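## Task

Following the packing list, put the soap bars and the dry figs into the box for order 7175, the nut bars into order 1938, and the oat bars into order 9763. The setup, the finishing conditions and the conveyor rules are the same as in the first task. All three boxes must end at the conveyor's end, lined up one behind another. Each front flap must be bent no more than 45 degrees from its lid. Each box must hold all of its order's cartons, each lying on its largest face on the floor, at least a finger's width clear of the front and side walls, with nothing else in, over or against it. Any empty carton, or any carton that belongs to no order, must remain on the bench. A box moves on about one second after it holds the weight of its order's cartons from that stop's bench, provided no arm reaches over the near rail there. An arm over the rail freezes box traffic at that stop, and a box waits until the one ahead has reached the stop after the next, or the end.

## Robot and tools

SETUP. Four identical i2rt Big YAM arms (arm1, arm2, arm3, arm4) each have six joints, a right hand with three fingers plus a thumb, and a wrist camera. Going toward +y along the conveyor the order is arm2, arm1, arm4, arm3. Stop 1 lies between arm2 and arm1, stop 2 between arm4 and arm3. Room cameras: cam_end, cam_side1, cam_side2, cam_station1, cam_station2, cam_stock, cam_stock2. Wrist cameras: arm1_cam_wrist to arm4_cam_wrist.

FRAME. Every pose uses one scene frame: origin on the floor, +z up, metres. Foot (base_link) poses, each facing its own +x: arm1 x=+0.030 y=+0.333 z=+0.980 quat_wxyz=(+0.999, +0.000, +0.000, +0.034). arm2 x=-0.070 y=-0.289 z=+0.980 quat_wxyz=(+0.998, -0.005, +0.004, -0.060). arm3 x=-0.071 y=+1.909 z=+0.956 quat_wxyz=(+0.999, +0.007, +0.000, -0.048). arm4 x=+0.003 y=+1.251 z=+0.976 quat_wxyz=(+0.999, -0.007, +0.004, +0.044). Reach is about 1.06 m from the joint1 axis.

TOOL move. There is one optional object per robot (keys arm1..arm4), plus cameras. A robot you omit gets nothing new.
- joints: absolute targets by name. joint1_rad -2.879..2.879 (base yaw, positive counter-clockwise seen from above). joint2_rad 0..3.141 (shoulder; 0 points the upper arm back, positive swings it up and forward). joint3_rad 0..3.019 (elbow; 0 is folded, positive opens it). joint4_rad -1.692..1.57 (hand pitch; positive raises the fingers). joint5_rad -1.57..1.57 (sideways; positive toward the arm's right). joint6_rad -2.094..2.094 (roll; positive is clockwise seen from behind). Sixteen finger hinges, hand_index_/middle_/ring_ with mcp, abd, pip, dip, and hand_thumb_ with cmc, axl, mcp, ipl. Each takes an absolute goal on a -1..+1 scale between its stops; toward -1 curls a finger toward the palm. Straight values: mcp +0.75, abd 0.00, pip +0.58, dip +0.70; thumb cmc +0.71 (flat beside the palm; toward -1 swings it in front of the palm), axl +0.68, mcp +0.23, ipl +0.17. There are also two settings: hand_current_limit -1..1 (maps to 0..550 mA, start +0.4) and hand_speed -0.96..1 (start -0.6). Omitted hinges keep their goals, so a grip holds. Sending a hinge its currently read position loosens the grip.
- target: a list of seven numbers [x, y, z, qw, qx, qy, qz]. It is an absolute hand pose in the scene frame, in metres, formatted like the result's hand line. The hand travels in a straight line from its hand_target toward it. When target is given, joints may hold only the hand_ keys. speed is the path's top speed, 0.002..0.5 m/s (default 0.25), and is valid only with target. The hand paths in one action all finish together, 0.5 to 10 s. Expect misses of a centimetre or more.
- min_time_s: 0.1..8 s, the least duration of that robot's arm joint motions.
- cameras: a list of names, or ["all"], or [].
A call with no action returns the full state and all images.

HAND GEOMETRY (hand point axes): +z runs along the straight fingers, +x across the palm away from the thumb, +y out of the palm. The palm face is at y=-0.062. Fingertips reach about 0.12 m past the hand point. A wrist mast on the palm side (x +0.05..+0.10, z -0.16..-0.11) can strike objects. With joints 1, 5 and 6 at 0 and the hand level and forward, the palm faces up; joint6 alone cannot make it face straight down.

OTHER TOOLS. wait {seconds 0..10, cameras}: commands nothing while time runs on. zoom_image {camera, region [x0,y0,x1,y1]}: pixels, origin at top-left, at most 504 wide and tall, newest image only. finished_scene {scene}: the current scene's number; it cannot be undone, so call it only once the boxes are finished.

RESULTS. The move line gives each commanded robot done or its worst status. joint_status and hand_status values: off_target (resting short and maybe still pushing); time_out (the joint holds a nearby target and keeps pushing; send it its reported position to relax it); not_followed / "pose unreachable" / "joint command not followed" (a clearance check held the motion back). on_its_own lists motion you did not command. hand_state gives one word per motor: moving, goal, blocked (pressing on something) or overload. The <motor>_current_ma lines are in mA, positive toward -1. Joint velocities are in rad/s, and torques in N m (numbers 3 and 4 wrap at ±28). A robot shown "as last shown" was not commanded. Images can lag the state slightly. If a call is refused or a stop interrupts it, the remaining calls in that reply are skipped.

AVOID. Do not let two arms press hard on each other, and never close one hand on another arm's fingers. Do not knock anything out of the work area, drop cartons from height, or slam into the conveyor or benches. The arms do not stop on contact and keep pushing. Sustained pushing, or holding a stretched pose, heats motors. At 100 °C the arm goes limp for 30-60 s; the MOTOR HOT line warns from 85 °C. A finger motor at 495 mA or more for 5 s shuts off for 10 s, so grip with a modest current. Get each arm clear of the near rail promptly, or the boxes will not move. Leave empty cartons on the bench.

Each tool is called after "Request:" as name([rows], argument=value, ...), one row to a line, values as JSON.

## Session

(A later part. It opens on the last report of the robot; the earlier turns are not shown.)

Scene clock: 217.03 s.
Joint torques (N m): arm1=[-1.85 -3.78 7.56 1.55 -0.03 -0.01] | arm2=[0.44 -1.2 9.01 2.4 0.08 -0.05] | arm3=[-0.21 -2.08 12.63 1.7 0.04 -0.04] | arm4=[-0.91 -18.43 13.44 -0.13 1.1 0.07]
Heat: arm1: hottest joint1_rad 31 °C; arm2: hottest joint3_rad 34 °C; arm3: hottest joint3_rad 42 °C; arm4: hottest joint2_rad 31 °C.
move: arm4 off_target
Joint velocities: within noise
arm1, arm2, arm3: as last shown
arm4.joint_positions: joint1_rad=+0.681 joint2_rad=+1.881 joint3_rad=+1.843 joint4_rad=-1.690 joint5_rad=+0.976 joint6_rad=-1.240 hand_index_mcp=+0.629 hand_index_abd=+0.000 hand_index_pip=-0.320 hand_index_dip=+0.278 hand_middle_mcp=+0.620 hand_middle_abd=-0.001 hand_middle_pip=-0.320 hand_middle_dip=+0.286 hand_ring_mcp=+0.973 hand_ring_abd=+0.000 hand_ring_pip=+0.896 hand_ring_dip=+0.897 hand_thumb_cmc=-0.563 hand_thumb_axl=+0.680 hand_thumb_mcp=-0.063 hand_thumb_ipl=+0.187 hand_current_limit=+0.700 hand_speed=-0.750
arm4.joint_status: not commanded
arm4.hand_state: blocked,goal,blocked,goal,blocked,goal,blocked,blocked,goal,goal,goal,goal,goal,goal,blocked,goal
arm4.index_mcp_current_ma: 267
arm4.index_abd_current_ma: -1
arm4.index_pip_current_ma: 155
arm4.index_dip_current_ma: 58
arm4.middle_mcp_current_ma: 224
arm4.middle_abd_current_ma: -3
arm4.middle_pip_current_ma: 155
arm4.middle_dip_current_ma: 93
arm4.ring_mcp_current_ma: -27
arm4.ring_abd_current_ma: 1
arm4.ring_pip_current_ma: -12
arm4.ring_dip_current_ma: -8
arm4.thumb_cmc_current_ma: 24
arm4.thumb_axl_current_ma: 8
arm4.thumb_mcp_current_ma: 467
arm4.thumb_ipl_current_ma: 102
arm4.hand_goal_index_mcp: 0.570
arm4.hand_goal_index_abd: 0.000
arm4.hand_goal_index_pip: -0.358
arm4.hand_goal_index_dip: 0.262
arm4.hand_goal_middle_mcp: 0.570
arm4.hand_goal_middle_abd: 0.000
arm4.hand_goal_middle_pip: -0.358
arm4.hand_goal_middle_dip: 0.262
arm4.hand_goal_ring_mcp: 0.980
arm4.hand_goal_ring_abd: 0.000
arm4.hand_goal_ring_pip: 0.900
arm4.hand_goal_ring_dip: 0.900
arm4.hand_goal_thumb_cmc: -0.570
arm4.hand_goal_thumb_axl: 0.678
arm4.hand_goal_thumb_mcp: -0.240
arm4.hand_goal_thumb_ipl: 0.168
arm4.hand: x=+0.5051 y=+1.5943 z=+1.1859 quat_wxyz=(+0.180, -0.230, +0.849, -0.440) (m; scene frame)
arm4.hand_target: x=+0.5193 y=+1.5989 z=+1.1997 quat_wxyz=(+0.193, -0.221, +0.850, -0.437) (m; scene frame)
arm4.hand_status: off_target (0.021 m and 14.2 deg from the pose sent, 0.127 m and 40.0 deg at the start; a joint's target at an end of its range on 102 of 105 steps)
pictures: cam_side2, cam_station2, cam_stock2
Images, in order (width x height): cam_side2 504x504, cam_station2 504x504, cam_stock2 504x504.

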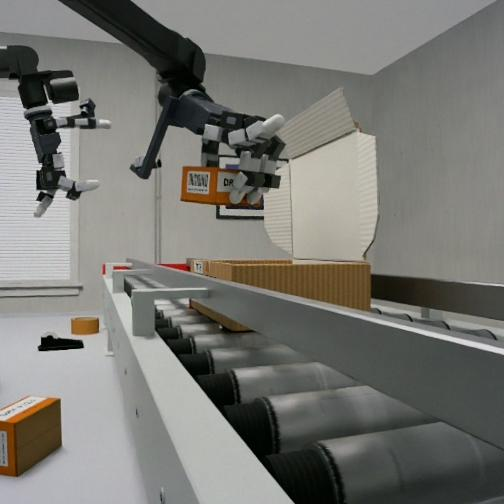

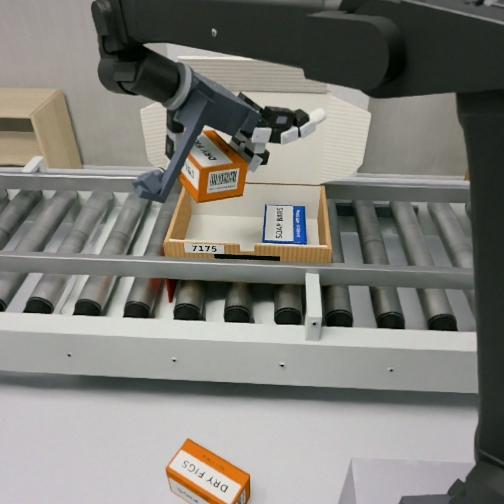

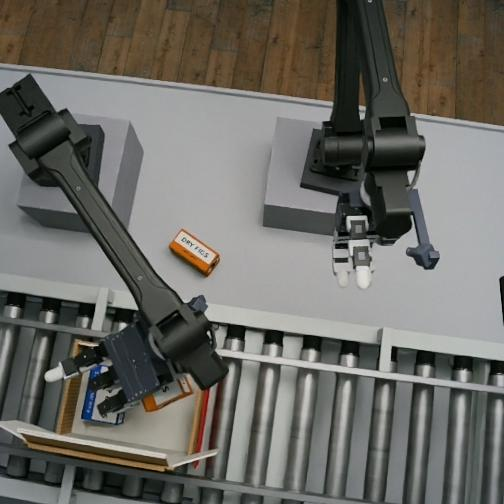

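Request:
move(arm4={"target": [0.575, 1.585, 1.175, 0.1884, -0.3145, 0.7983, -0.4782], "speed": 0.12}, cameras=["cam_side2", "cam_station2", "cam_stock2"])

Request:
zoom_image(camera="cam_stock2", region=[40, 320, 240, 500])

Request:
zoom_image(camera="cam_station2", region=[130, 60, 380, 310])

Scene clock: 221.73 s.
Joint torques (N m): arm1=[-1.61 -3.84 7.51 1.58 -0.03 -0.01] | arm2=[0.32 -1.08 9.03 2.43 0.09 -0.04] | arm3=[-0.67 -2.2 12.52 1.76 0.04 -0.06] | arm4=[-0.73 -20.78 12.66 1.03 1.03 -0.01]
Heat: arm1: hottest joint1_rad 31 °C; arm2: hottest joint3_rad 34 °C; arm3: hottest joint3_rad 43 °C; arm4: hottest joint2_rad 31 °C.
move: arm4 off_target
Joint velocities: within noise
arm1: as last shown
arm2.joint_positions: joint1_rad=-0.124 joint2_rad=+0.644 joint3_rad=+1.406 joint4_rad=-1.239 joint5_rad=+0.070 joint6_rad=+1.094 hand_index_mcp=+0.755 hand_index_abd=+0.000 hand_index_pip=+0.577 hand_index_dip=+0.696 hand_middle_mcp=+0.755 hand_middle_abd=+0.000 hand_middle_pip=+0.577 hand_middle_dip=+0.696 hand_ring_mcp=+0.755 hand_ring_abd=+0.000 hand_ring_pip=+0.577 hand_ring_dip=+0.696 hand_thumb_cmc=+0.715 hand_thumb_axl=+0.677 hand_thumb_mcp=+0.226 hand_thumb_ipl=+0.168 hand_current_limit=+0.400 hand_speed=-0.600
arm2.joint_status: not commanded
arm2.hand_state: goal,goal,overload,goal,goal,goal,goal,goal,goal,goal,goal,goal,goal,goal,goal,goal
arm2.index_mcp_current_ma: 0
arm2.index_abd_current_ma: 0
arm2.index_pip_current_ma: 0
arm2.index_dip_current_ma: 0
arm2.middle_mcp_current_ma: 0
arm2.middle_abd_current_ma: 0
arm2.middle_pip_current_ma: 0
arm2.middle_dip_current_ma: 0
arm2.ring_mcp_current_ma: 0
arm2.ring_abd_current_ma: 0
arm2.ring_pip_current_ma: 0
arm2.ring_dip_current_ma: 0
arm2.thumb_cmc_current_ma: 0
arm2.thumb_axl_current_ma: 0
arm2.thumb_mcp_current_ma: 0
arm2.thumb_ipl_current_ma: 0
arm2.hand_goal_index_mcp: 0.754
arm2.hand_goal_index_abd: 0.000
arm2.hand_goal_index_pip: 0.576
arm2.hand_goal_index_dip: 0.696
arm2.hand_goal_middle_mcp: 0.754
arm2.hand_goal_middle_abd: 0.000
arm2.hand_goal_middle_pip: 0.576
arm2.hand_goal_middle_dip: 0.696
arm2.hand_goal_ring_mcp: 0.754
arm2.hand_goal_ring_abd: 0.000
arm2.hand_goal_ring_pip: 0.576
arm2.hand_goal_ring_dip: 0.696
arm2.hand_goal_thumb_cmc: 0.714
arm2.hand_goal_thumb_axl: 0.678
arm2.hand_goal_thumb_mcp: 0.226
arm2.hand_goal_thumb_ipl: 0.168
arm2.hand: x=+0.1623 y=-0.4413 z=+1.5615 quat_wxyz=(+0.215, +0.851, +0.084, +0.472) (m; scene frame)
arm2.hand_target: x=+0.1589 y=-0.4403 z=+1.5764 quat_wxyz=(+0.220, +0.842, +0.083, +0.486) (m; scene frame)
arm2.hand_status: not commanded
arm3.joint_positions: joint1_rad=+0.273 joint2_rad=+0.833 joint3_rad=+1.000 joint4_rad=-1.428 joint5_rad=-0.004 joint6_rad=+0.007 hand_index_mcp=+0.860 hand_index_abd=+0.001 hand_index_pip=-0.355 hand_index_dip=+0.265 hand_middle_mcp=+0.860 hand_middle_abd=+0.001 hand_middle_pip=-0.355 hand_middle_dip=+0.265 hand_ring_mcp=+0.974 hand_ring_abd=+0.001 hand_ring_pip=+0.897 hand_ring_dip=+0.897 hand_thumb_cmc=-0.568 hand_thumb_axl=+0.677 hand_thumb_mcp=+0.078 hand_thumb_ipl=+0.168 hand_current_limit=+0.700 hand_speed=-0.750
arm3.joint_status: not commanded
arm3.hand_state: goal,goal,goal,goal,goal,goal,goal,goal,goal,goal,goal,goal,goal,goal,goal,goal
arm3.index_mcp_current_ma: 0
arm3.index_abd_current_ma: 0
arm3.index_pip_current_ma: 2
arm3.index_dip_current_ma: 2
arm3.middle_mcp_current_ma: 0
arm3.middle_abd_current_ma: 0
arm3.middle_pip_current_ma: 2
arm3.middle_dip_current_ma: 2
arm3.ring_mcp_current_ma: -6
arm3.ring_abd_current_ma: 0
arm3.ring_pip_current_ma: -2
arm3.ring_dip_current_ma: -2
arm3.thumb_cmc_current_ma: 1
arm3.thumb_axl_current_ma: 0
arm3.thumb_mcp_current_ma: -2
arm3.thumb_ipl_current_ma: 0
arm3.hand_goal_index_mcp: 0.860
arm3.hand_goal_index_abd: 0.000
arm3.hand_goal_index_pip: -0.358
arm3.hand_goal_index_dip: 0.262
arm3.hand_goal_middle_mcp: 0.860
arm3.hand_goal_middle_abd: 0.000
arm3.hand_goal_middle_pip: -0.358
arm3.hand_goal_middle_dip: 0.262
arm3.hand_goal_ring_mcp: 0.980
arm3.hand_goal_ring_abd: 0.000
arm3.hand_goal_ring_pip: 0.900
arm3.hand_goal_ring_dip: 0.900
arm3.hand_goal_thumb_cmc: -0.570
arm3.hand_goal_thumb_axl: 0.678
arm3.hand_goal_thumb_mcp: 0.080
arm3.hand_goal_thumb_ipl: 0.168
arm3.hand: x=+0.2775 y=+1.9435 z=+1.2663 quat_wxyz=(+0.093, +0.637, +0.755, +0.125) (m; scene frame)
arm3.hand_target: x=+0.2848 y=+1.9476 z=+1.2983 quat_wxyz=(+0.117, +0.628, +0.755, +0.152) (m; scene frame)
arm3.hand_status: not commanded
arm4.joint_positions: joint1_rad=+0.617 joint2_rad=+1.948 joint3_rad=+1.868 joint4_rad=-1.421 joint5_rad=+1.066 joint6_rad=-1.678 hand_index_mcp=+0.629 hand_index_abd=+0.000 hand_index_pip=-0.320 hand_index_dip=+0.278 hand_middle_mcp=+0.617 hand_middle_abd=-0.001 hand_middle_pip=-0.320 hand_middle_dip=+0.286 hand_ring_mcp=+0.973 hand_ring_abd=+0.000 hand_ring_pip=+0.896 hand_ring_dip=+0.897 hand_thumb_cmc=-0.558 hand_thumb_axl=+0.681 hand_thumb_mcp=-0.063 hand_thumb_ipl=+0.188 hand_current_limit=+0.700 hand_speed=-0.750
arm4.joint_status: not commanded
arm4.hand_state: blocked,goal,blocked,goal,blocked,goal,blocked,blocked,goal,goal,goal,goal,goal,goal,blocked,blocked
arm4.index_mcp_current_ma: 266
arm4.index_abd_current_ma: -1
arm4.index_pip_current_ma: 155
arm4.index_dip_current_ma: 58
arm4.middle_mcp_current_ma: 207
arm4.middle_abd_current_ma: -3
arm4.middle_pip_current_ma: 155
arm4.middle_dip_current_ma: 93
arm4.ring_mcp_current_ma: -27
arm4.ring_abd_current_ma: 1
arm4.ring_pip_current_ma: -12
arm4.ring_dip_current_ma: -8
arm4.thumb_cmc_current_ma: 45
arm4.thumb_axl_current_ma: 13
arm4.thumb_mcp_current_ma: 467
arm4.thumb_ipl_current_ma: 108
arm4.hand_goal_index_mcp: 0.570
arm4.hand_goal_index_abd: 0.000
arm4.hand_goal_index_pip: -0.358
arm4.hand_goal_index_dip: 0.262
arm4.hand_goal_middle_mcp: 0.570
arm4.hand_goal_middle_abd: 0.000
arm4.hand_goal_middle_pip: -0.358
arm4.hand_goal_middle_dip: 0.262
arm4.hand_goal_ring_mcp: 0.980
arm4.hand_goal_ring_abd: 0.000
arm4.hand_goal_ring_pip: 0.900
arm4.hand_goal_ring_dip: 0.900
arm4.hand_goal_thumb_cmc: -0.570
arm4.hand_goal_thumb_axl: 0.678
arm4.hand_goal_thumb_mcp: -0.240
arm4.hand_goal_thumb_ipl: 0.168
arm4.hand: x=+0.5601 y=+1.5809 z=+1.1614 quat_wxyz=(+0.173, -0.326, +0.795, -0.481) (m; scene frame)
arm4.hand_target: x=+0.5742 y=+1.5845 z=+1.1752 quat_wxyz=(+0.189, -0.314, +0.798, -0.478) (m; scene frame)
arm4.hand_status: off_target (0.021 m and 2.3 deg from the pose sent, 0.071 m and 12.1 deg at the start)
pictures: cam_side2, cam_station2, cam_stock2
Images, in order (width x height): cam_side2 504x504, cam_station2 504x504, cam_stock2 504x504.

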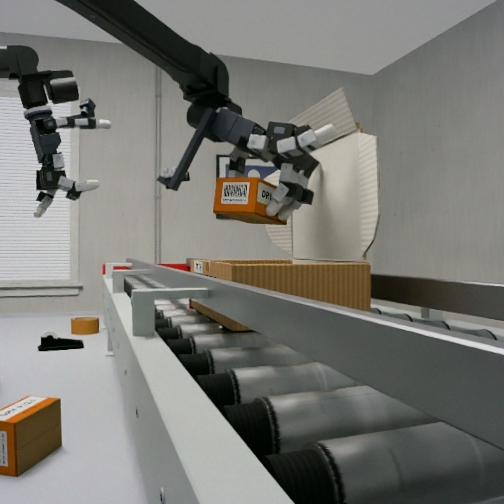

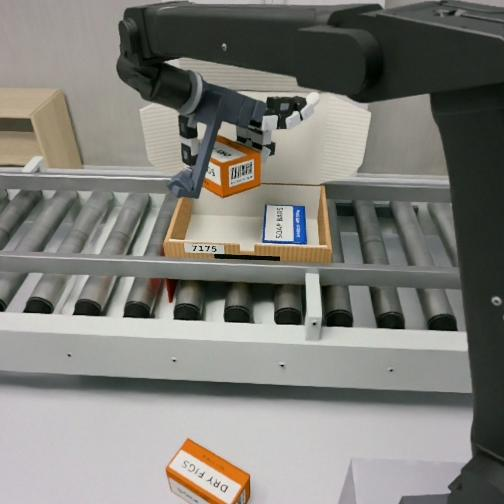

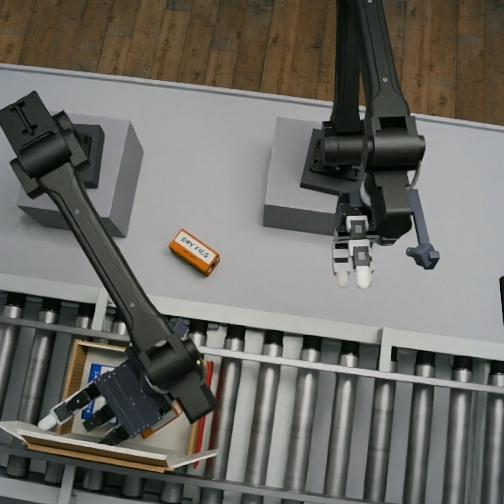

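Scaled by 2.520 from the camera's 504x504 image, which has a finer 720x720 frame.

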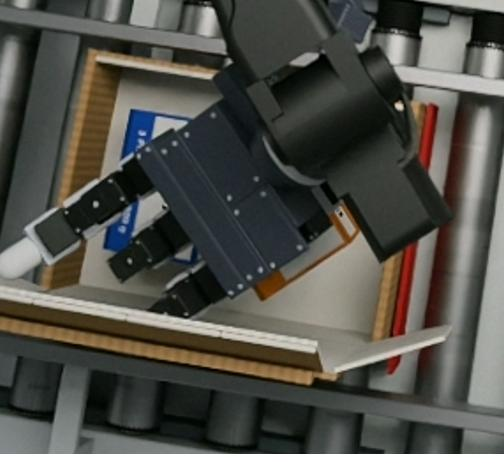

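Scaled by 2.016 from the camera's 504x504 image, which has a finer 720x720 frame.

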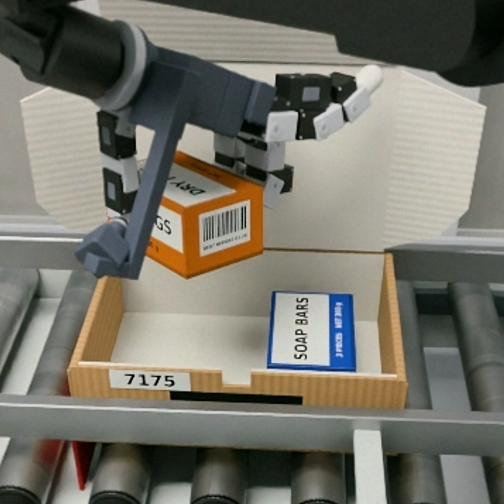

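Request:
move(arm4={"target": [0.602, 1.580, 1.125, 0.1884, -0.3145, 0.7983, -0.4782], "speed": 0.08}, cameras=["cam_side2", "cam_station2", "cam_stock2"])

Request:
zoom_image(camera="cam_stock2", region=[40, 320, 240, 500])

Request:
zoom_image(camera="cam_station2", region=[130, 60, 380, 310])

Request:
zoom_image(camera="cam_side2", region=[160, 100, 390, 330])

Scene clock: 223.63 s.
Joint torques (N m): arm1=[-1.67 -3.9 7.57 1.62 -0.04 0] | arm2=[0.44 -1.14 9.07 2.41 0.08 -0.04] | arm3=[0.09 -2.32 12.56 1.65 0.04 -0.05] | arm4=[-0.91 -21.25 9.17 1.46 0.95 0.04]
Heat: arm1: hottest joint1_rad 31 °C; arm2: hottest joint3_rad 34 °C; arm3: hottest joint3_rad 43 °C; arm4: hottest joint2_rad 31 °C.
move: arm4 off_target
Joint velocities: within noise
arm1, arm2, arm3: as last shown
arm4.joint_positions: joint1_rad=+0.586 joint2_rad=+2.001 joint3_rad=+1.868 joint4_rad=-1.267 joint5_rad=+1.063 joint6_rad=-1.748 hand_index_mcp=+0.628 hand_index_abd=-0.002 hand_index_pip=-0.320 hand_index_dip=+0.278 hand_middle_mcp=+0.616 hand_middle_abd=-0.001 hand_middle_pip=-0.320 hand_middle_dip=+0.286 hand_ring_mcp=+0.973 hand_ring_abd=+0.000 hand_ring_pip=+0.896 hand_ring_dip=+0.897 hand_thumb_cmc=-0.558 hand_thumb_axl=+0.681 hand_thumb_mcp=-0.063 hand_thumb_ipl=+0.189 hand_current_limit=+0.700 hand_speed=-0.750
arm4.joint_status: not commanded
arm4.hand_state: blocked,goal,blocked,goal,blocked,goal,blocked,blocked,goal,goal,goal,goal,goal,goal,blocked,blocked
arm4.index_mcp_current_ma: 264
arm4.index_abd_current_ma: -4
arm4.index_pip_current_ma: 155
arm4.index_dip_current_ma: 58
arm4.middle_mcp_current_ma: 205
arm4.middle_abd_current_ma: -3
arm4.middle_pip_current_ma: 155
arm4.middle_dip_current_ma: 93
arm4.ring_mcp_current_ma: -27
arm4.ring_abd_current_ma: 1
arm4.ring_pip_current_ma: -12
arm4.ring_dip_current_ma: -8
arm4.thumb_cmc_current_ma: 45
arm4.thumb_axl_current_ma: 13
arm4.thumb_mcp_current_ma: 468
arm4.thumb_ipl_current_ma: 109
arm4.hand_goal_index_mcp: 0.570
arm4.hand_goal_index_abd: 0.000
arm4.hand_goal_index_pip: -0.358
arm4.hand_goal_index_dip: 0.262
arm4.hand_goal_middle_mcp: 0.570
arm4.hand_goal_middle_abd: 0.000
arm4.hand_goal_middle_pip: -0.358
arm4.hand_goal_middle_dip: 0.262
arm4.hand_goal_ring_mcp: 0.980
arm4.hand_goal_ring_abd: 0.000
arm4.hand_goal_ring_pip: 0.900
arm4.hand_goal_ring_dip: 0.900
arm4.hand_goal_thumb_cmc: -0.570
arm4.hand_goal_thumb_axl: 0.678
arm4.hand_goal_thumb_mcp: -0.240
arm4.hand_goal_thumb_ipl: 0.168
arm4.hand: x=+0.5945 y=+1.5837 z=+1.1314 quat_wxyz=(+0.190, -0.318, +0.797, -0.476) (m; scene frame)
arm4.hand_target: x=+0.6018 y=+1.5798 z=+1.1251 quat_wxyz=(+0.188, -0.314, +0.798, -0.478) (m; scene frame)
arm4.hand_status: off_target (0.011 m and 0.5 deg from the pose sent, 0.055 m and 2.3 deg at the start)
pictures: cam_side2, cam_station2, cam_stock2
Images, in order (width x height): cam_side2 504x504, cam_station2 504x504, cam_stock2 504x504.

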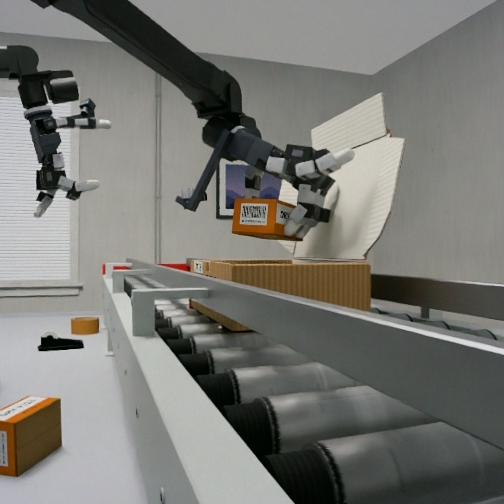

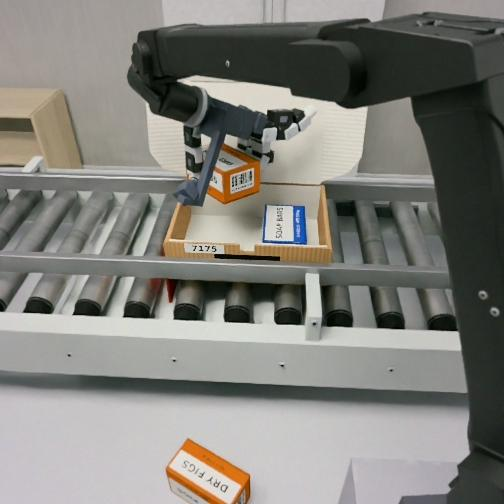

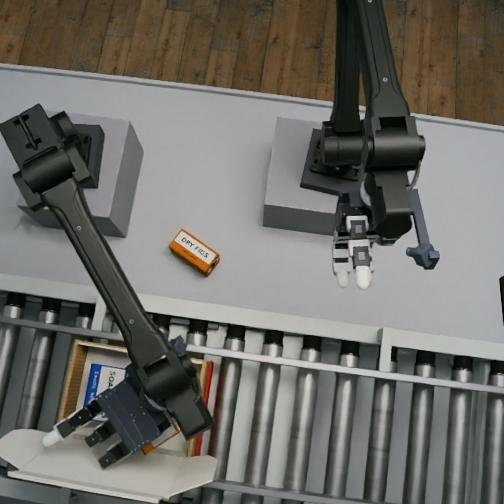

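Scaled by 2.520 from the camera's 504x504 image, which has a finer 720x720 frame.

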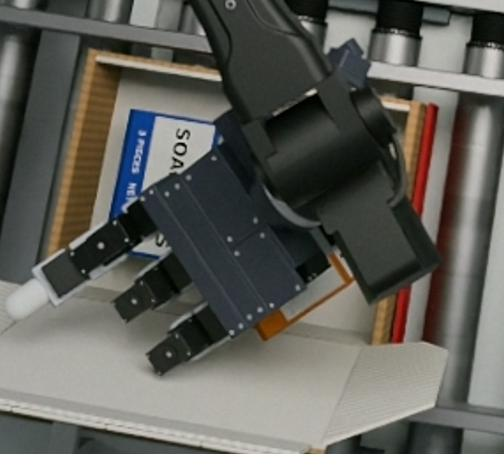

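Scaled by 2.016 from the camera's 504x504 image, which has a finer 720x720 frame.

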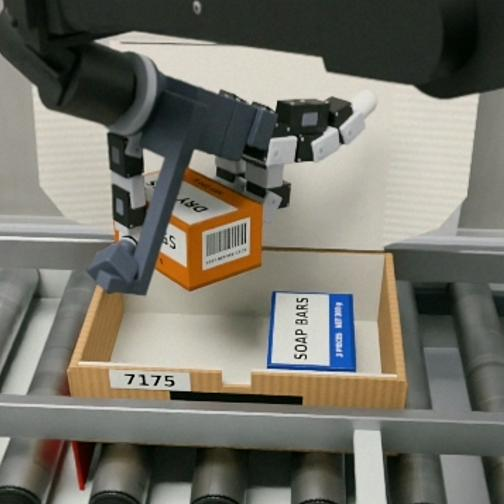

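Scaled by 2.191 from the camera's 504x504 image, which has a finer 720x720 frame.

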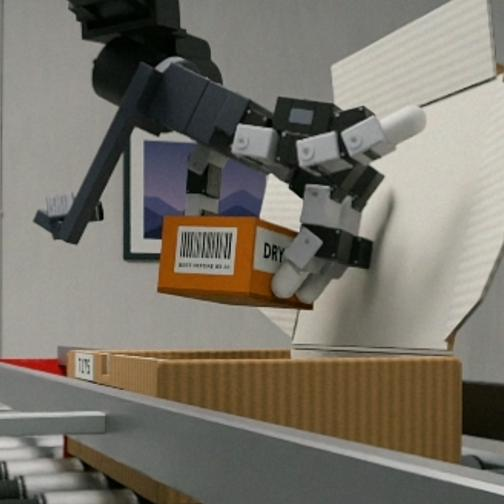

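Request:
move(arm4={"target": [0.535, 1.60, 1.20, 0.0981, -0.1637, 0.8422, -0.5046], "speed": 0.15})

Request:
move(arm4={"joints": {"joint1_rad": 0.78, "joint2_rad": 1.62, "joint3_rad": 1.50, "joint4_rad": -1.68, "joint5_rad": 0.55, "joint6_rad": -0.45}, "min_time_s": 3}, cameras=["cam_side2", "cam_station2", "cam_stock2"])

Scene clock: 230.37 s.
Joint torques (N m): arm1=[-1.9 -3.66 7.53 1.61 -0.03 0] | arm2=[0.5 -1.14 9.06 2.36 0.09 -0.03] | arm3=[-0.26 -1.73 12.64 1.7 0.04 -0.08] | arm4=[0.62 -23.88 8.84 -0.34 0.88 0.28]
Heat: arm1: hottest joint1_rad 31 °C; arm2: hottest joint3_rad 34 °C; arm3: hottest joint3_rad 43 °C; arm4: hottest joint2_rad 32 °C.
move: arm4 off_target
Joint velocities: within noise
arm1, arm2, arm3: as last shown
arm4.joint_positions: joint1_rad=+0.648 joint2_rad=+1.961 joint3_rad=+1.947 joint4_rad=-1.685 joint5_rad=+0.996 joint6_rad=-1.289 hand_index_mcp=+0.628 hand_index_abd=-0.002 hand_index_pip=-0.320 hand_index_dip=+0.278 hand_middle_mcp=+0.616 hand_middle_abd=-0.001 hand_middle_pip=-0.320 hand_middle_dip=+0.286 hand_ring_mcp=+0.973 hand_ring_abd=+0.000 hand_ring_pip=+0.896 hand_ring_dip=+0.897 hand_thumb_cmc=-0.557 hand_thumb_axl=+0.682 hand_thumb_mcp=-0.063 hand_thumb_ipl=+0.189 hand_current_limit=+0.700 hand_speed=-0.750
arm4.joint_status: not commanded
arm4.hand_state: blocked,goal,blocked,goal,blocked,goal,blocked,blocked,goal,goal,goal,goal,goal,goal,blocked,blocked
arm4.index_mcp_current_ma: 264
arm4.index_abd_current_ma: -4
arm4.index_pip_current_ma: 155
arm4.index_dip_current_ma: 58
arm4.middle_mcp_current_ma: 202
arm4.middle_abd_current_ma: -3
arm4.middle_pip_current_ma: 155
arm4.middle_dip_current_ma: 93
arm4.ring_mcp_current_ma: -27
arm4.ring_abd_current_ma: 1
arm4.ring_pip_current_ma: -12
arm4.ring_dip_current_ma: -8
arm4.thumb_cmc_current_ma: 50
arm4.thumb_axl_current_ma: 14
arm4.thumb_mcp_current_ma: 467
arm4.thumb_ipl_current_ma: 109
arm4.hand_goal_index_mcp: 0.570
arm4.hand_goal_index_abd: 0.000
arm4.hand_goal_index_pip: -0.358
arm4.hand_goal_index_dip: 0.262
arm4.hand_goal_middle_mcp: 0.570
arm4.hand_goal_middle_abd: 0.000
arm4.hand_goal_middle_pip: -0.358
arm4.hand_goal_middle_dip: 0.262
arm4.hand_goal_ring_mcp: 0.980
arm4.hand_goal_ring_abd: 0.000
arm4.hand_goal_ring_pip: 0.900
arm4.hand_goal_ring_dip: 0.900
arm4.hand_goal_thumb_cmc: -0.570
arm4.hand_goal_thumb_axl: 0.678
arm4.hand_goal_thumb_mcp: -0.240
arm4.hand_goal_thumb_ipl: 0.168
arm4.hand: x=+0.5396 y=+1.5962 z=+1.1806 quat_wxyz=(+0.178, -0.230, +0.845, -0.449) (m; scene frame)
arm4.hand_target: x=+0.5350 y=+1.5994 z=+1.1994 quat_wxyz=(+0.193, -0.222, +0.847, -0.442) (m; scene frame)
arm4.hand_status: off_target (0.020 m and 13.5 deg from the pose sent, 0.092 m and 21.5 deg at the start; a joint's target at an end of its range on 45 of 64 steps)
pictures: none

Scene clock: 234.07 s.
Joint torques (N m): arm1=[-1.61 -3.9 7.53 1.59 -0.03 -0.01] | arm2=[0.38 -1.2 9.11 2.4 0.07 -0.02] | arm3=[-0.15 -1.73 12.56 1.63 0.07 -0.09] | arm4=[0.79 -18.49 8.36 -0.09 0.48 0.36]
Heat: arm1: hottest joint1_rad 31 °C; arm2: hottest joint3_rad 34 °C; arm3: hottest joint3_rad 43 °C; arm4: hottest joint2_rad 32 °C.
move: arm4 done
Joint velocities: within noise
arm1, arm2, arm3: as last shown
arm4.joint_positions: joint1_rad=+0.770 joint2_rad=+1.655 joint3_rad=+1.497 joint4_rad=-1.685 joint5_rad=+0.551 joint6_rad=-0.471 hand_index_mcp=+0.628 hand_index_abd=-0.002 hand_index_pip=-0.320 hand_index_dip=+0.278 hand_middle_mcp=+0.616 hand_middle_abd=-0.001 hand_middle_pip=-0.319 hand_middle_dip=+0.286 hand_ring_mcp=+0.973 hand_ring_abd=+0.000 hand_ring_pip=+0.896 hand_ring_dip=+0.897 hand_thumb_cmc=-0.561 hand_thumb_axl=+0.682 hand_thumb_mcp=-0.063 hand_thumb_ipl=+0.189 hand_current_limit=+0.700 hand_speed=-0.750
arm4.joint_status: all done
arm4.hand_state: blocked,goal,blocked,goal,blocked,goal,blocked,blocked,goal,goal,goal,goal,goal,goal,blocked,blocked
arm4.index_mcp_current_ma: 264
arm4.index_abd_current_ma: -4
arm4.index_pip_current_ma: 155
arm4.index_dip_current_ma: 58
arm4.middle_mcp_current_ma: 202
arm4.middle_abd_current_ma: -3
arm4.middle_pip_current_ma: 160
arm4.middle_dip_current_ma: 95
arm4.ring_mcp_current_ma: -27
arm4.ring_abd_current_ma: 1
arm4.ring_pip_current_ma: -12
arm4.ring_dip_current_ma: -8
arm4.thumb_cmc_current_ma: 33
arm4.thumb_axl_current_ma: 14
arm4.thumb_mcp_current_ma: 467
arm4.thumb_ipl_current_ma: 109
arm4.hand_goal_index_mcp: 0.570
arm4.hand_goal_index_abd: 0.000
arm4.hand_goal_index_pip: -0.358
arm4.hand_goal_index_dip: 0.262
arm4.hand_goal_middle_mcp: 0.570
arm4.hand_goal_middle_abd: 0.000
arm4.hand_goal_middle_pip: -0.358
arm4.hand_goal_middle_dip: 0.262
arm4.hand_goal_ring_mcp: 0.980
arm4.hand_goal_ring_abd: 0.000
arm4.hand_goal_ring_pip: 0.900
arm4.hand_goal_ring_dip: 0.900
arm4.hand_goal_thumb_cmc: -0.570
arm4.hand_goal_thumb_axl: 0.678
arm4.hand_goal_thumb_mcp: -0.240
arm4.hand_goal_thumb_ipl: 0.168
arm4.hand: x=+0.4016 y=+1.5971 z=+1.1636 quat_wxyz=(+0.148, +0.076, +0.950, -0.266) (m; scene frame)
arm4.hand_target: x=+0.3996 y=+1.6003 z=+1.1830 quat_wxyz=(+0.163, +0.088, +0.951, -0.247) (m; scene frame)
arm4.hand_status: not commanded
pictures: cam_side2, cam_station2, cam_stock2
Images, in order (width x height): cam_side2 504x504, cam_station2 504x504, cam_stock2 504x504.

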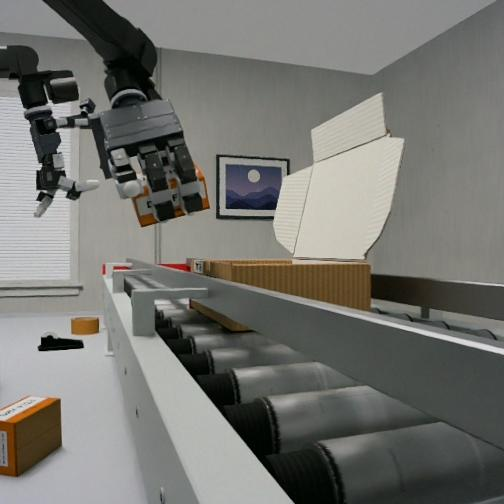

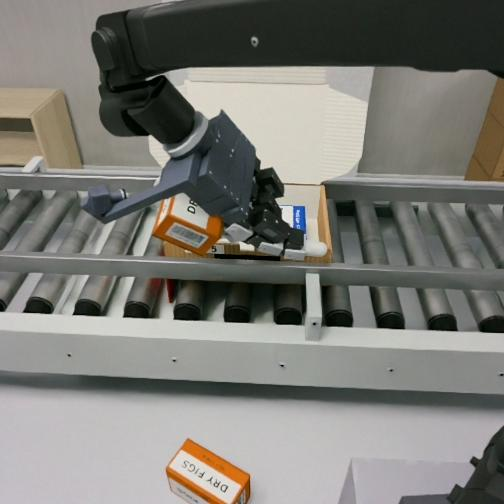

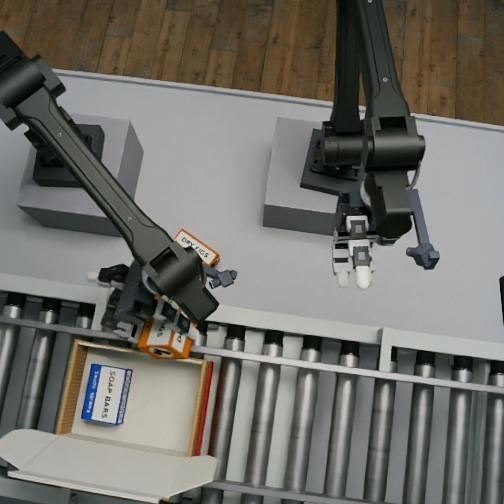

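Request:
move(arm4={"target": [0.24, 1.60, 1.06, -0.0448, 0.0748, 0.8547, -0.5121], "speed": 0.18}, cameras=["cam_side2", "cam_station2", "cam_stock2"])

Scene clock: 237.23 s.
Joint torques (N m): arm1=[-1.96 -3.9 7.53 1.62 -0.02 -0.02] | arm2=[0.21 -1.32 9.01 2.4 0.09 -0.04] | arm3=[-0.79 -1.85 12.66 1.8 0.07 -0.08] | arm4=[0.5 -12.28 6.91 -1.43 0.2 0.28]
Heat: arm1: hottest joint1_rad 31 °C; arm2: hottest joint3_rad 34 °C; arm3: hottest joint3_rad 43 °C; arm4: hottest joint2_rad 32 °C.
move: arm4 off_target
Joint velocities: within noise
arm1, arm2, arm3: as last shown
arm4.joint_positions: joint1_rad=+1.005 joint2_rad=+1.649 joint3_rad=+1.221 joint4_rad=-1.685 joint5_rad=+0.315 joint6_rad=-0.303 hand_index_mcp=+0.628 hand_index_abd=-0.002 hand_index_pip=-0.320 hand_index_dip=+0.278 hand_middle_mcp=+0.616 hand_middle_abd=-0.001 hand_middle_pip=-0.319 hand_middle_dip=+0.286 hand_ring_mcp=+0.973 hand_ring_abd=+0.000 hand_ring_pip=+0.896 hand_ring_dip=+0.897 hand_thumb_cmc=-0.561 hand_thumb_axl=+0.682 hand_thumb_mcp=-0.063 hand_thumb_ipl=+0.189 hand_current_limit=+0.700 hand_speed=-0.750
arm4.joint_status: not commanded
arm4.hand_state: blocked,goal,blocked,goal,blocked,goal,blocked,blocked,goal,goal,goal,goal,goal,goal,blocked,blocked
arm4.index_mcp_current_ma: 264
arm4.index_abd_current_ma: -4
arm4.index_pip_current_ma: 155
arm4.index_dip_current_ma: 58
arm4.middle_mcp_current_ma: 202
arm4.middle_abd_current_ma: -3
arm4.middle_pip_current_ma: 160
arm4.middle_dip_current_ma: 95
arm4.ring_mcp_current_ma: -27
arm4.ring_abd_current_ma: 1
arm4.ring_pip_current_ma: -12
arm4.ring_dip_current_ma: -8
arm4.thumb_cmc_current_ma: 33
arm4.thumb_axl_current_ma: 14
arm4.thumb_mcp_current_ma: 468
arm4.thumb_ipl_current_ma: 109
arm4.hand_goal_index_mcp: 0.570
arm4.hand_goal_index_abd: 0.000
arm4.hand_goal_index_pip: -0.358
arm4.hand_goal_index_dip: 0.262
arm4.hand_goal_middle_mcp: 0.570
arm4.hand_goal_middle_abd: 0.000
arm4.hand_goal_middle_pip: -0.358
arm4.hand_goal_middle_dip: 0.262
arm4.hand_goal_ring_mcp: 0.980
arm4.hand_goal_ring_abd: 0.000
arm4.hand_goal_ring_pip: 0.900
arm4.hand_goal_ring_dip: 0.900
arm4.hand_goal_thumb_cmc: -0.570
arm4.hand_goal_thumb_axl: 0.678
arm4.hand_goal_thumb_mcp: -0.240
arm4.hand_goal_thumb_ipl: 0.168
arm4.hand: x=+0.2415 y=+1.6001 z=+1.0619 quat_wxyz=(+0.036, +0.040, +0.949, -0.309) (m; scene frame)
arm4.hand_target: x=+0.2400 y=+1.5997 z=+1.0592 quat_wxyz=(+0.035, +0.045, +0.947, -0.316) (m; scene frame)
arm4.hand_status: off_target (0.002 m and 27.6 deg from the pose sent, 0.192 m and 37.6 deg at the start; pose on its path clipped on 38 of 82 steps; a joint's target at an end of its range on 80 of 82 steps)
pictures: cam_side2, cam_station2, cam_stock2
Images, in order (width x height): cam_side2 504x504, cam_station2 504x504, cam_stock2 504x504.

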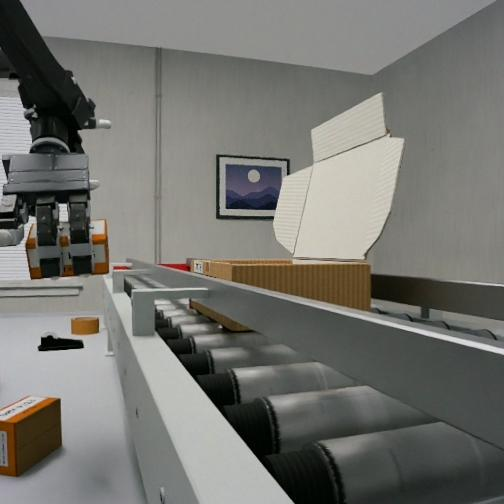

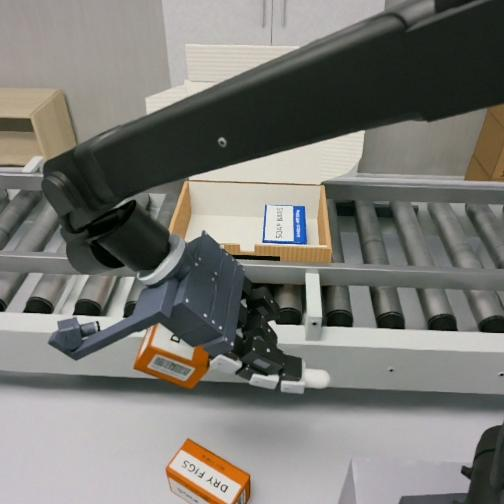

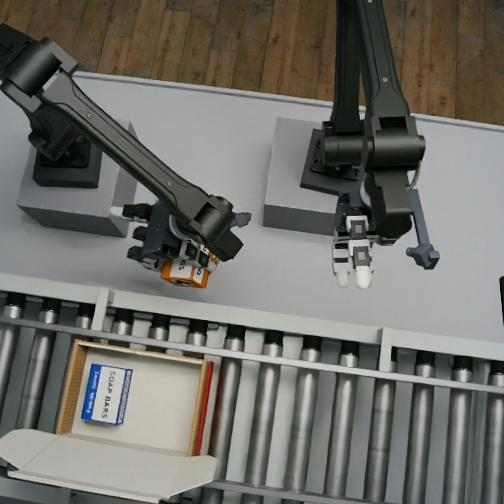

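Request:
move(arm4={"target": [0.165, 1.588, 0.925, -0.0448, 0.0748, 0.8547, -0.5121], "speed": 0.12}, cameras=["cam_side2", "cam_station2", "cam_stock2"])

Request:
zoom_image(camera="cam_side2", region=[0, 280, 160, 480])

Request:
zoom_image(camera="cam_stock2", region=[120, 180, 270, 330])

Scene clock: 240.03 s.
Joint torques (N m): arm1=[-1.73 -3.84 7.58 1.58 -0.04 0.01] | arm2=[0.56 -1.14 9.01 2.4 0.06 -0.01] | arm3=[-0.38 -1.85 12.56 1.65 0.07 -0.07] | arm4=[0.62 -14.21 5.78 -2.35 0.01 0.27]
Heat: arm1: hottest joint1_rad 31 °C; arm2: hottest joint3_rad 34 °C; arm3: hottest joint3_rad 43 °C; arm4: hottest joint2_rad 32 °C.
move: arm4 off_target
Joint velocities: within noise
arm1, arm2, arm3: as last shown
arm4.joint_positions: joint1_rad=+1.139 joint2_rad=+1.998 joint3_rad=+1.195 joint4_rad=-1.685 joint5_rad=+0.158 joint6_rad=-0.108 hand_index_mcp=+0.628 hand_index_abd=-0.002 hand_index_pip=-0.320 hand_index_dip=+0.278 hand_middle_mcp=+0.616 hand_middle_abd=-0.001 hand_middle_pip=-0.319 hand_middle_dip=+0.286 hand_ring_mcp=+0.973 hand_ring_abd=+0.000 hand_ring_pip=+0.896 hand_ring_dip=+0.897 hand_thumb_cmc=-0.560 hand_thumb_axl=+0.682 hand_thumb_mcp=-0.063 hand_thumb_ipl=+0.189 hand_current_limit=+0.700 hand_speed=-0.750
arm4.joint_status: not commanded
arm4.hand_state: blocked,goal,blocked,goal,blocked,goal,blocked,blocked,goal,goal,goal,goal,goal,goal,blocked,blocked
arm4.index_mcp_current_ma: 264
arm4.index_abd_current_ma: -4
arm4.index_pip_current_ma: 155
arm4.index_dip_current_ma: 58
arm4.middle_mcp_current_ma: 202
arm4.middle_abd_current_ma: -3
arm4.middle_pip_current_ma: 160
arm4.middle_dip_current_ma: 95
arm4.ring_mcp_current_ma: -27
arm4.ring_abd_current_ma: 1
arm4.ring_pip_current_ma: -12
arm4.ring_dip_current_ma: -8
arm4.thumb_cmc_current_ma: 38
arm4.thumb_axl_current_ma: 14
arm4.thumb_mcp_current_ma: 468
arm4.thumb_ipl_current_ma: 109
arm4.hand_goal_index_mcp: 0.570
arm4.hand_goal_index_abd: 0.000
arm4.hand_goal_index_pip: -0.358
arm4.hand_goal_index_dip: 0.262
arm4.hand_goal_middle_mcp: 0.570
arm4.hand_goal_middle_abd: 0.000
arm4.hand_goal_middle_pip: -0.358
arm4.hand_goal_middle_dip: 0.262
arm4.hand_goal_ring_mcp: 0.980
arm4.hand_goal_ring_abd: 0.000
arm4.hand_goal_ring_pip: 0.900
arm4.hand_goal_ring_dip: 0.900
arm4.hand_goal_thumb_cmc: -0.570
arm4.hand_goal_thumb_axl: 0.678
arm4.hand_goal_thumb_mcp: -0.240
arm4.hand_goal_thumb_ipl: 0.168
arm4.hand: x=+0.1650 y=+1.5809 z=+0.9251 quat_wxyz=(-0.033, +0.069, +0.889, -0.452) (m; scene frame)
arm4.hand_target: x=+0.1649 y=+1.5875 z=+0.9245 quat_wxyz=(-0.029, +0.073, +0.888, -0.453) (m; scene frame)
arm4.hand_status: off_target (0.007 m and 8.0 deg from the pose sent, 0.157 m and 27.6 deg at the start; a joint's target at an end of its range on 79 of 79 steps)
pictures: cam_side2, cam_station2, cam_stock2
Images, in order (width x height): cam_side2 504x504, cam_station2 504x504, cam_stock2 504x504.

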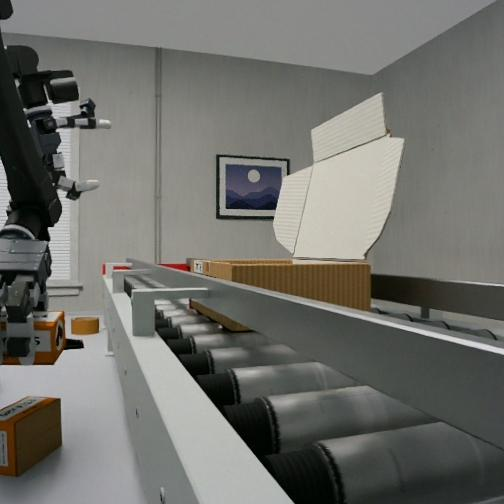

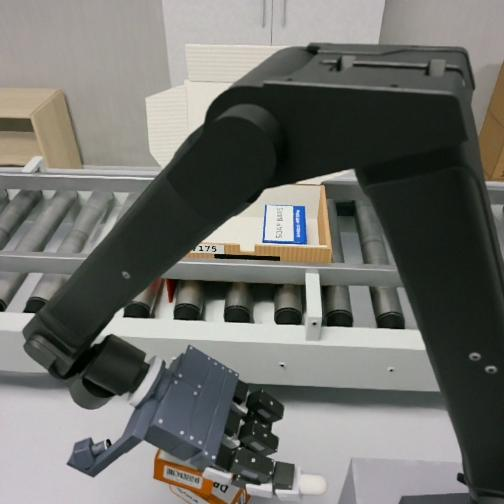

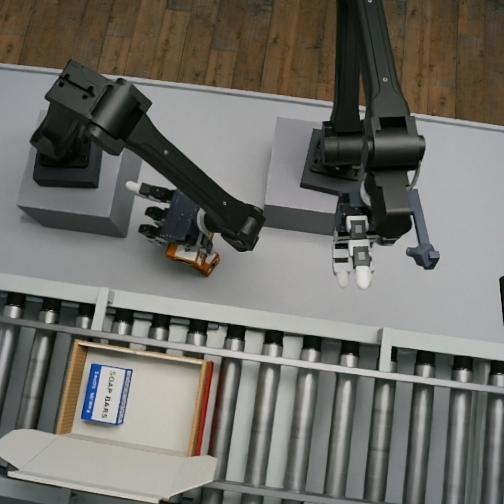

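Scaled by 2.520 from the camera's 504x504 image, which has a finer 720x720 frame.

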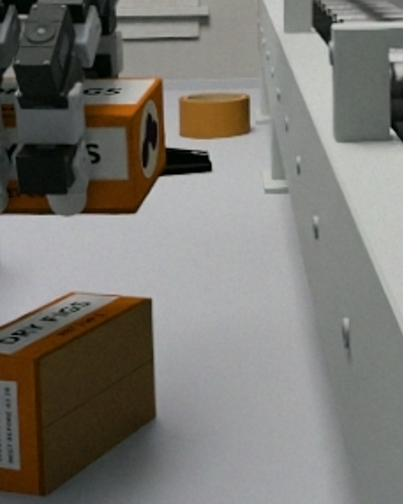

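Scaled by 3.360 from the camera's 504x504 image, which has a finer 720x720 frame.

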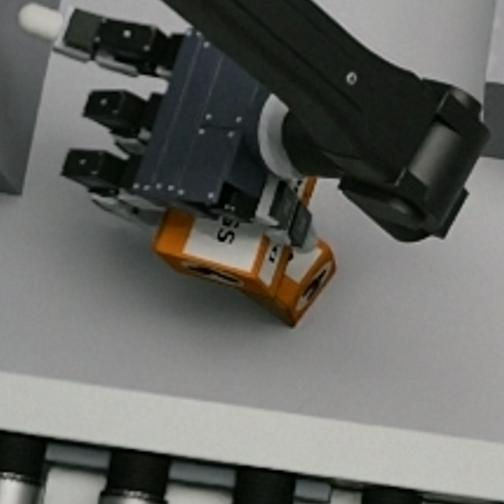

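Request:
move(arm4={"target":[0.165,1.590,0.875,-0.0448,0.0748,0.8547,-0.5121],"speed":0.05}, cameras=["cam_stock2","cam_side2","arm4_cam_wrist"])

Scene clock: 243.67 s.
Joint torques (N m): arm1=[-1.79 -3.9 7.51 1.59 -0.02 -0.01] | arm2=[0.26 -1.26 8.99 2.39 0.08 -0.03] | arm3=[-1.03 -2.14 12.62 1.77 0.07 -0.07] | arm4=[0.79 -14.97 5.33 -2.51 -0.01 0.26]
Heat: arm1: hottest joint1_rad 31 °C; arm2: hottest joint3_rad 34 °C; arm3: hottest joint3_rad 43 °C; arm4: hottest joint2_rad 32 °C.
move: arm4 off_target
Joint velocities: within noise
arm1.joint_positions: joint1_rad=-0.690 joint2_rad=+0.853 joint3_rad=+1.060 joint4_rad=-1.465 joint5_rad=+0.003 joint6_rad=-0.010 hand_index_mcp=+0.780 hand_index_abd=-0.078 hand_index_pip=+0.001 hand_index_dip=-0.017 hand_middle_mcp=+0.780 hand_middle_abd=+0.077 hand_middle_pip=+0.002 hand_middle_dip=-0.017 hand_ring_mcp=+0.974 hand_ring_abd=+0.002 hand_ring_pip=+0.895 hand_ring_dip=+0.897 hand_thumb_cmc=-0.571 hand_thumb_axl=+0.680 hand_thumb_mcp=+0.086 hand_thumb_ipl=+0.169 hand_current_limit=+0.700 hand_speed=-0.750
arm1.joint_status: not commanded
arm1.hand_state: goal,goal,goal,goal,goal,goal,goal,goal,goal,goal,goal,goal,goal,goal,goal,goal
arm1.index_mcp_current_ma: 0
arm1.index_abd_current_ma: 0
arm1.index_pip_current_ma: 0
arm1.index_dip_current_ma: 1
arm1.middle_mcp_current_ma: 0
arm1.middle_abd_current_ma: -1
arm1.middle_pip_current_ma: 0
arm1.middle_dip_current_ma: 1
arm1.ring_mcp_current_ma: -2
arm1.ring_abd_current_ma: 0
arm1.ring_pip_current_ma: -2
arm1.ring_dip_current_ma: -1
arm1.thumb_cmc_current_ma: 0
arm1.thumb_axl_current_ma: 0
arm1.thumb_mcp_current_ma: -2
arm1.thumb_ipl_current_ma: 0
arm1.hand_goal_index_mcp: 0.780
arm1.hand_goal_index_abd: -0.080
arm1.hand_goal_index_pip: 0.000
arm1.hand_goal_index_dip: -0.020
arm1.hand_goal_middle_mcp: 0.780
arm1.hand_goal_middle_abd: 0.080
arm1.hand_goal_middle_pip: 0.000
arm1.hand_goal_middle_dip: -0.020
arm1.hand_goal_ring_mcp: 0.980
arm1.hand_goal_ring_abd: 0.000
arm1.hand_goal_ring_pip: 0.900
arm1.hand_goal_ring_dip: 0.900
arm1.hand_goal_thumb_cmc: -0.570
arm1.hand_goal_thumb_axl: 0.678
arm1.hand_goal_thumb_mcp: 0.090
arm1.hand_goal_thumb_ipl: 0.168
arm1.hand: x=+0.3051 y=+0.1072 z=+1.3096 quat_wxyz=(+0.139, +0.877, +0.455, +0.069) (m; scene frame)
arm1.hand_target: x=+0.3037 y=+0.1036 z=+1.3074 quat_wxyz=(+0.142, +0.880, +0.447, +0.072) (m; scene frame)
arm1.hand_status: not commanded
arm2, arm3: as last shown
arm4.joint_positions: joint1_rad=+1.139 joint2_rad=+2.155 joint3_rad=+1.264 joint4_rad=-1.685 joint5_rad=+0.149 joint6_rad=-0.096 hand_index_mcp=+0.628 hand_index_abd=-0.002 hand_index_pip=-0.320 hand_index_dip=+0.278 hand_middle_mcp=+0.616 hand_middle_abd=-0.001 hand_middle_pip=-0.319 hand_middle_dip=+0.286 hand_ring_mcp=+0.973 hand_ring_abd=+0.000 hand_ring_pip=+0.896 hand_ring_dip=+0.897 hand_thumb_cmc=-0.560 hand_thumb_axl=+0.682 hand_thumb_mcp=-0.063 hand_thumb_ipl=+0.189 hand_current_limit=+0.700 hand_speed=-0.750
arm4.joint_status: not commanded
arm4.hand_state: blocked,goal,blocked,goal,blocked,goal,blocked,blocked,goal,goal,goal,goal,goal,goal,blocked,blocked
arm4.index_mcp_current_ma: 264
arm4.index_abd_current_ma: -4
arm4.index_pip_current_ma: 155
arm4.index_dip_current_ma: 58
arm4.middle_mcp_current_ma: 202
arm4.middle_abd_current_ma: -3
arm4.middle_pip_current_ma: 160
arm4.middle_dip_current_ma: 95
arm4.ring_mcp_current_ma: -27
arm4.ring_abd_current_ma: 1
arm4.ring_pip_current_ma: -12
arm4.ring_dip_current_ma: -8
arm4.thumb_cmc_current_ma: 38
arm4.thumb_axl_current_ma: 14
arm4.thumb_mcp_current_ma: 467
arm4.thumb_ipl_current_ma: 109
arm4.hand_goal_index_mcp: 0.570
arm4.hand_goal_index_abd: 0.000
arm4.hand_goal_index_pip: -0.358
arm4.hand_goal_index_dip: 0.262
arm4.hand_goal_middle_mcp: 0.570
arm4.hand_goal_middle_abd: 0.000
arm4.hand_goal_middle_pip: -0.358
arm4.hand_goal_middle_dip: 0.262
arm4.hand_goal_ring_mcp: 0.980
arm4.hand_goal_ring_abd: 0.000
arm4.hand_goal_ring_pip: 0.900
arm4.hand_goal_ring_dip: 0.900
arm4.hand_goal_thumb_cmc: -0.570
arm4.hand_goal_thumb_axl: 0.678
arm4.hand_goal_thumb_mcp: -0.240
arm4.hand_goal_thumb_ipl: 0.168
arm4.hand: x=+0.1651 y=+1.5825 z=+0.8775 quat_wxyz=(-0.044, +0.071, +0.868, -0.490) (m; scene frame)
arm4.hand_target: x=+0.1648 y=+1.5895 z=+0.8747 quat_wxyz=(-0.040, +0.074, +0.867, -0.492) (m; scene frame)
arm4.hand_status: off_target (0.008 m and 3.0 deg from the pose sent, 0.051 m and 8.0 deg at the start; a joint's target at an end of its range on 59 of 59 steps)
pictures: arm4_cam_wrist, cam_side2, cam_stock2
Images, in order (width x height): arm4_cam_wrist 504x504, cam_side2 504x504, cam_stock2 504x504.

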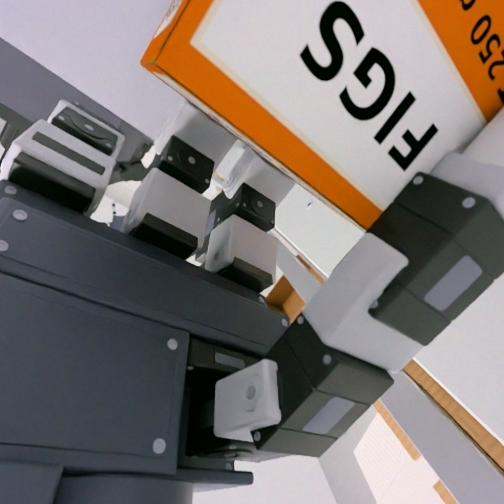

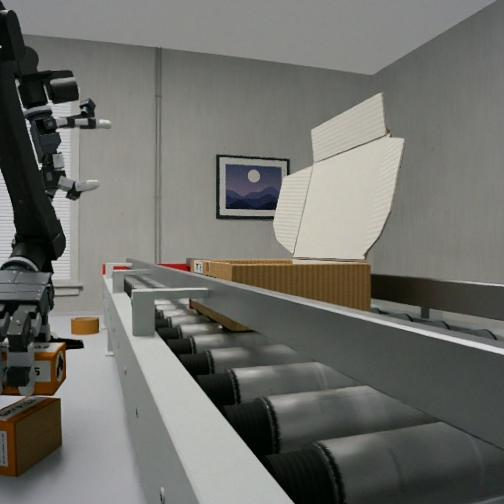

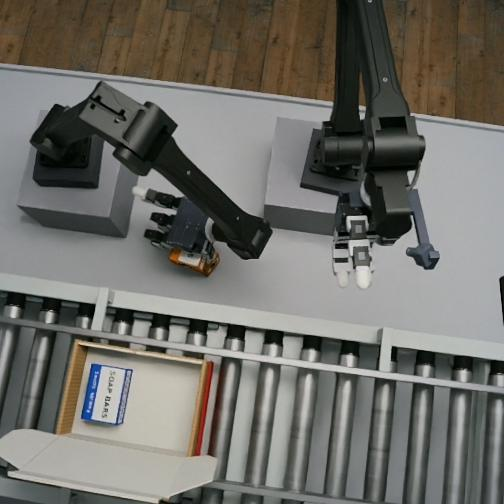

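Request:
zoom_image(camera="cam_side2", region=[0, 320, 120, 490])

Request:
zoom_image(camera="cam_stock2", region=[120, 170, 280, 300])

Scaled by 2.965 from the camera's 504x504 image, which has a finer 720x720 frame.

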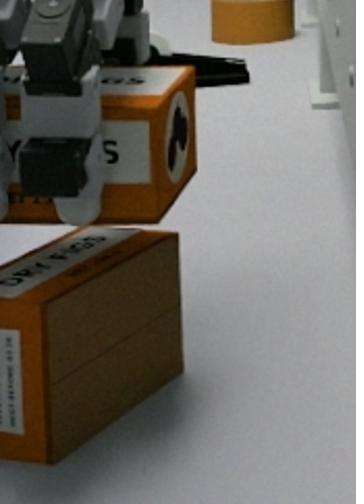

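Scaled by 3.150 from the camera's 504x504 image, which has a finer 720x720 frame.

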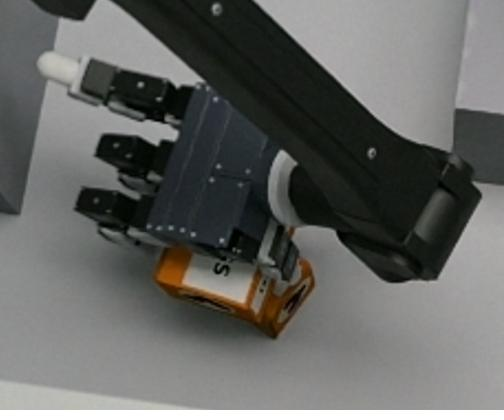

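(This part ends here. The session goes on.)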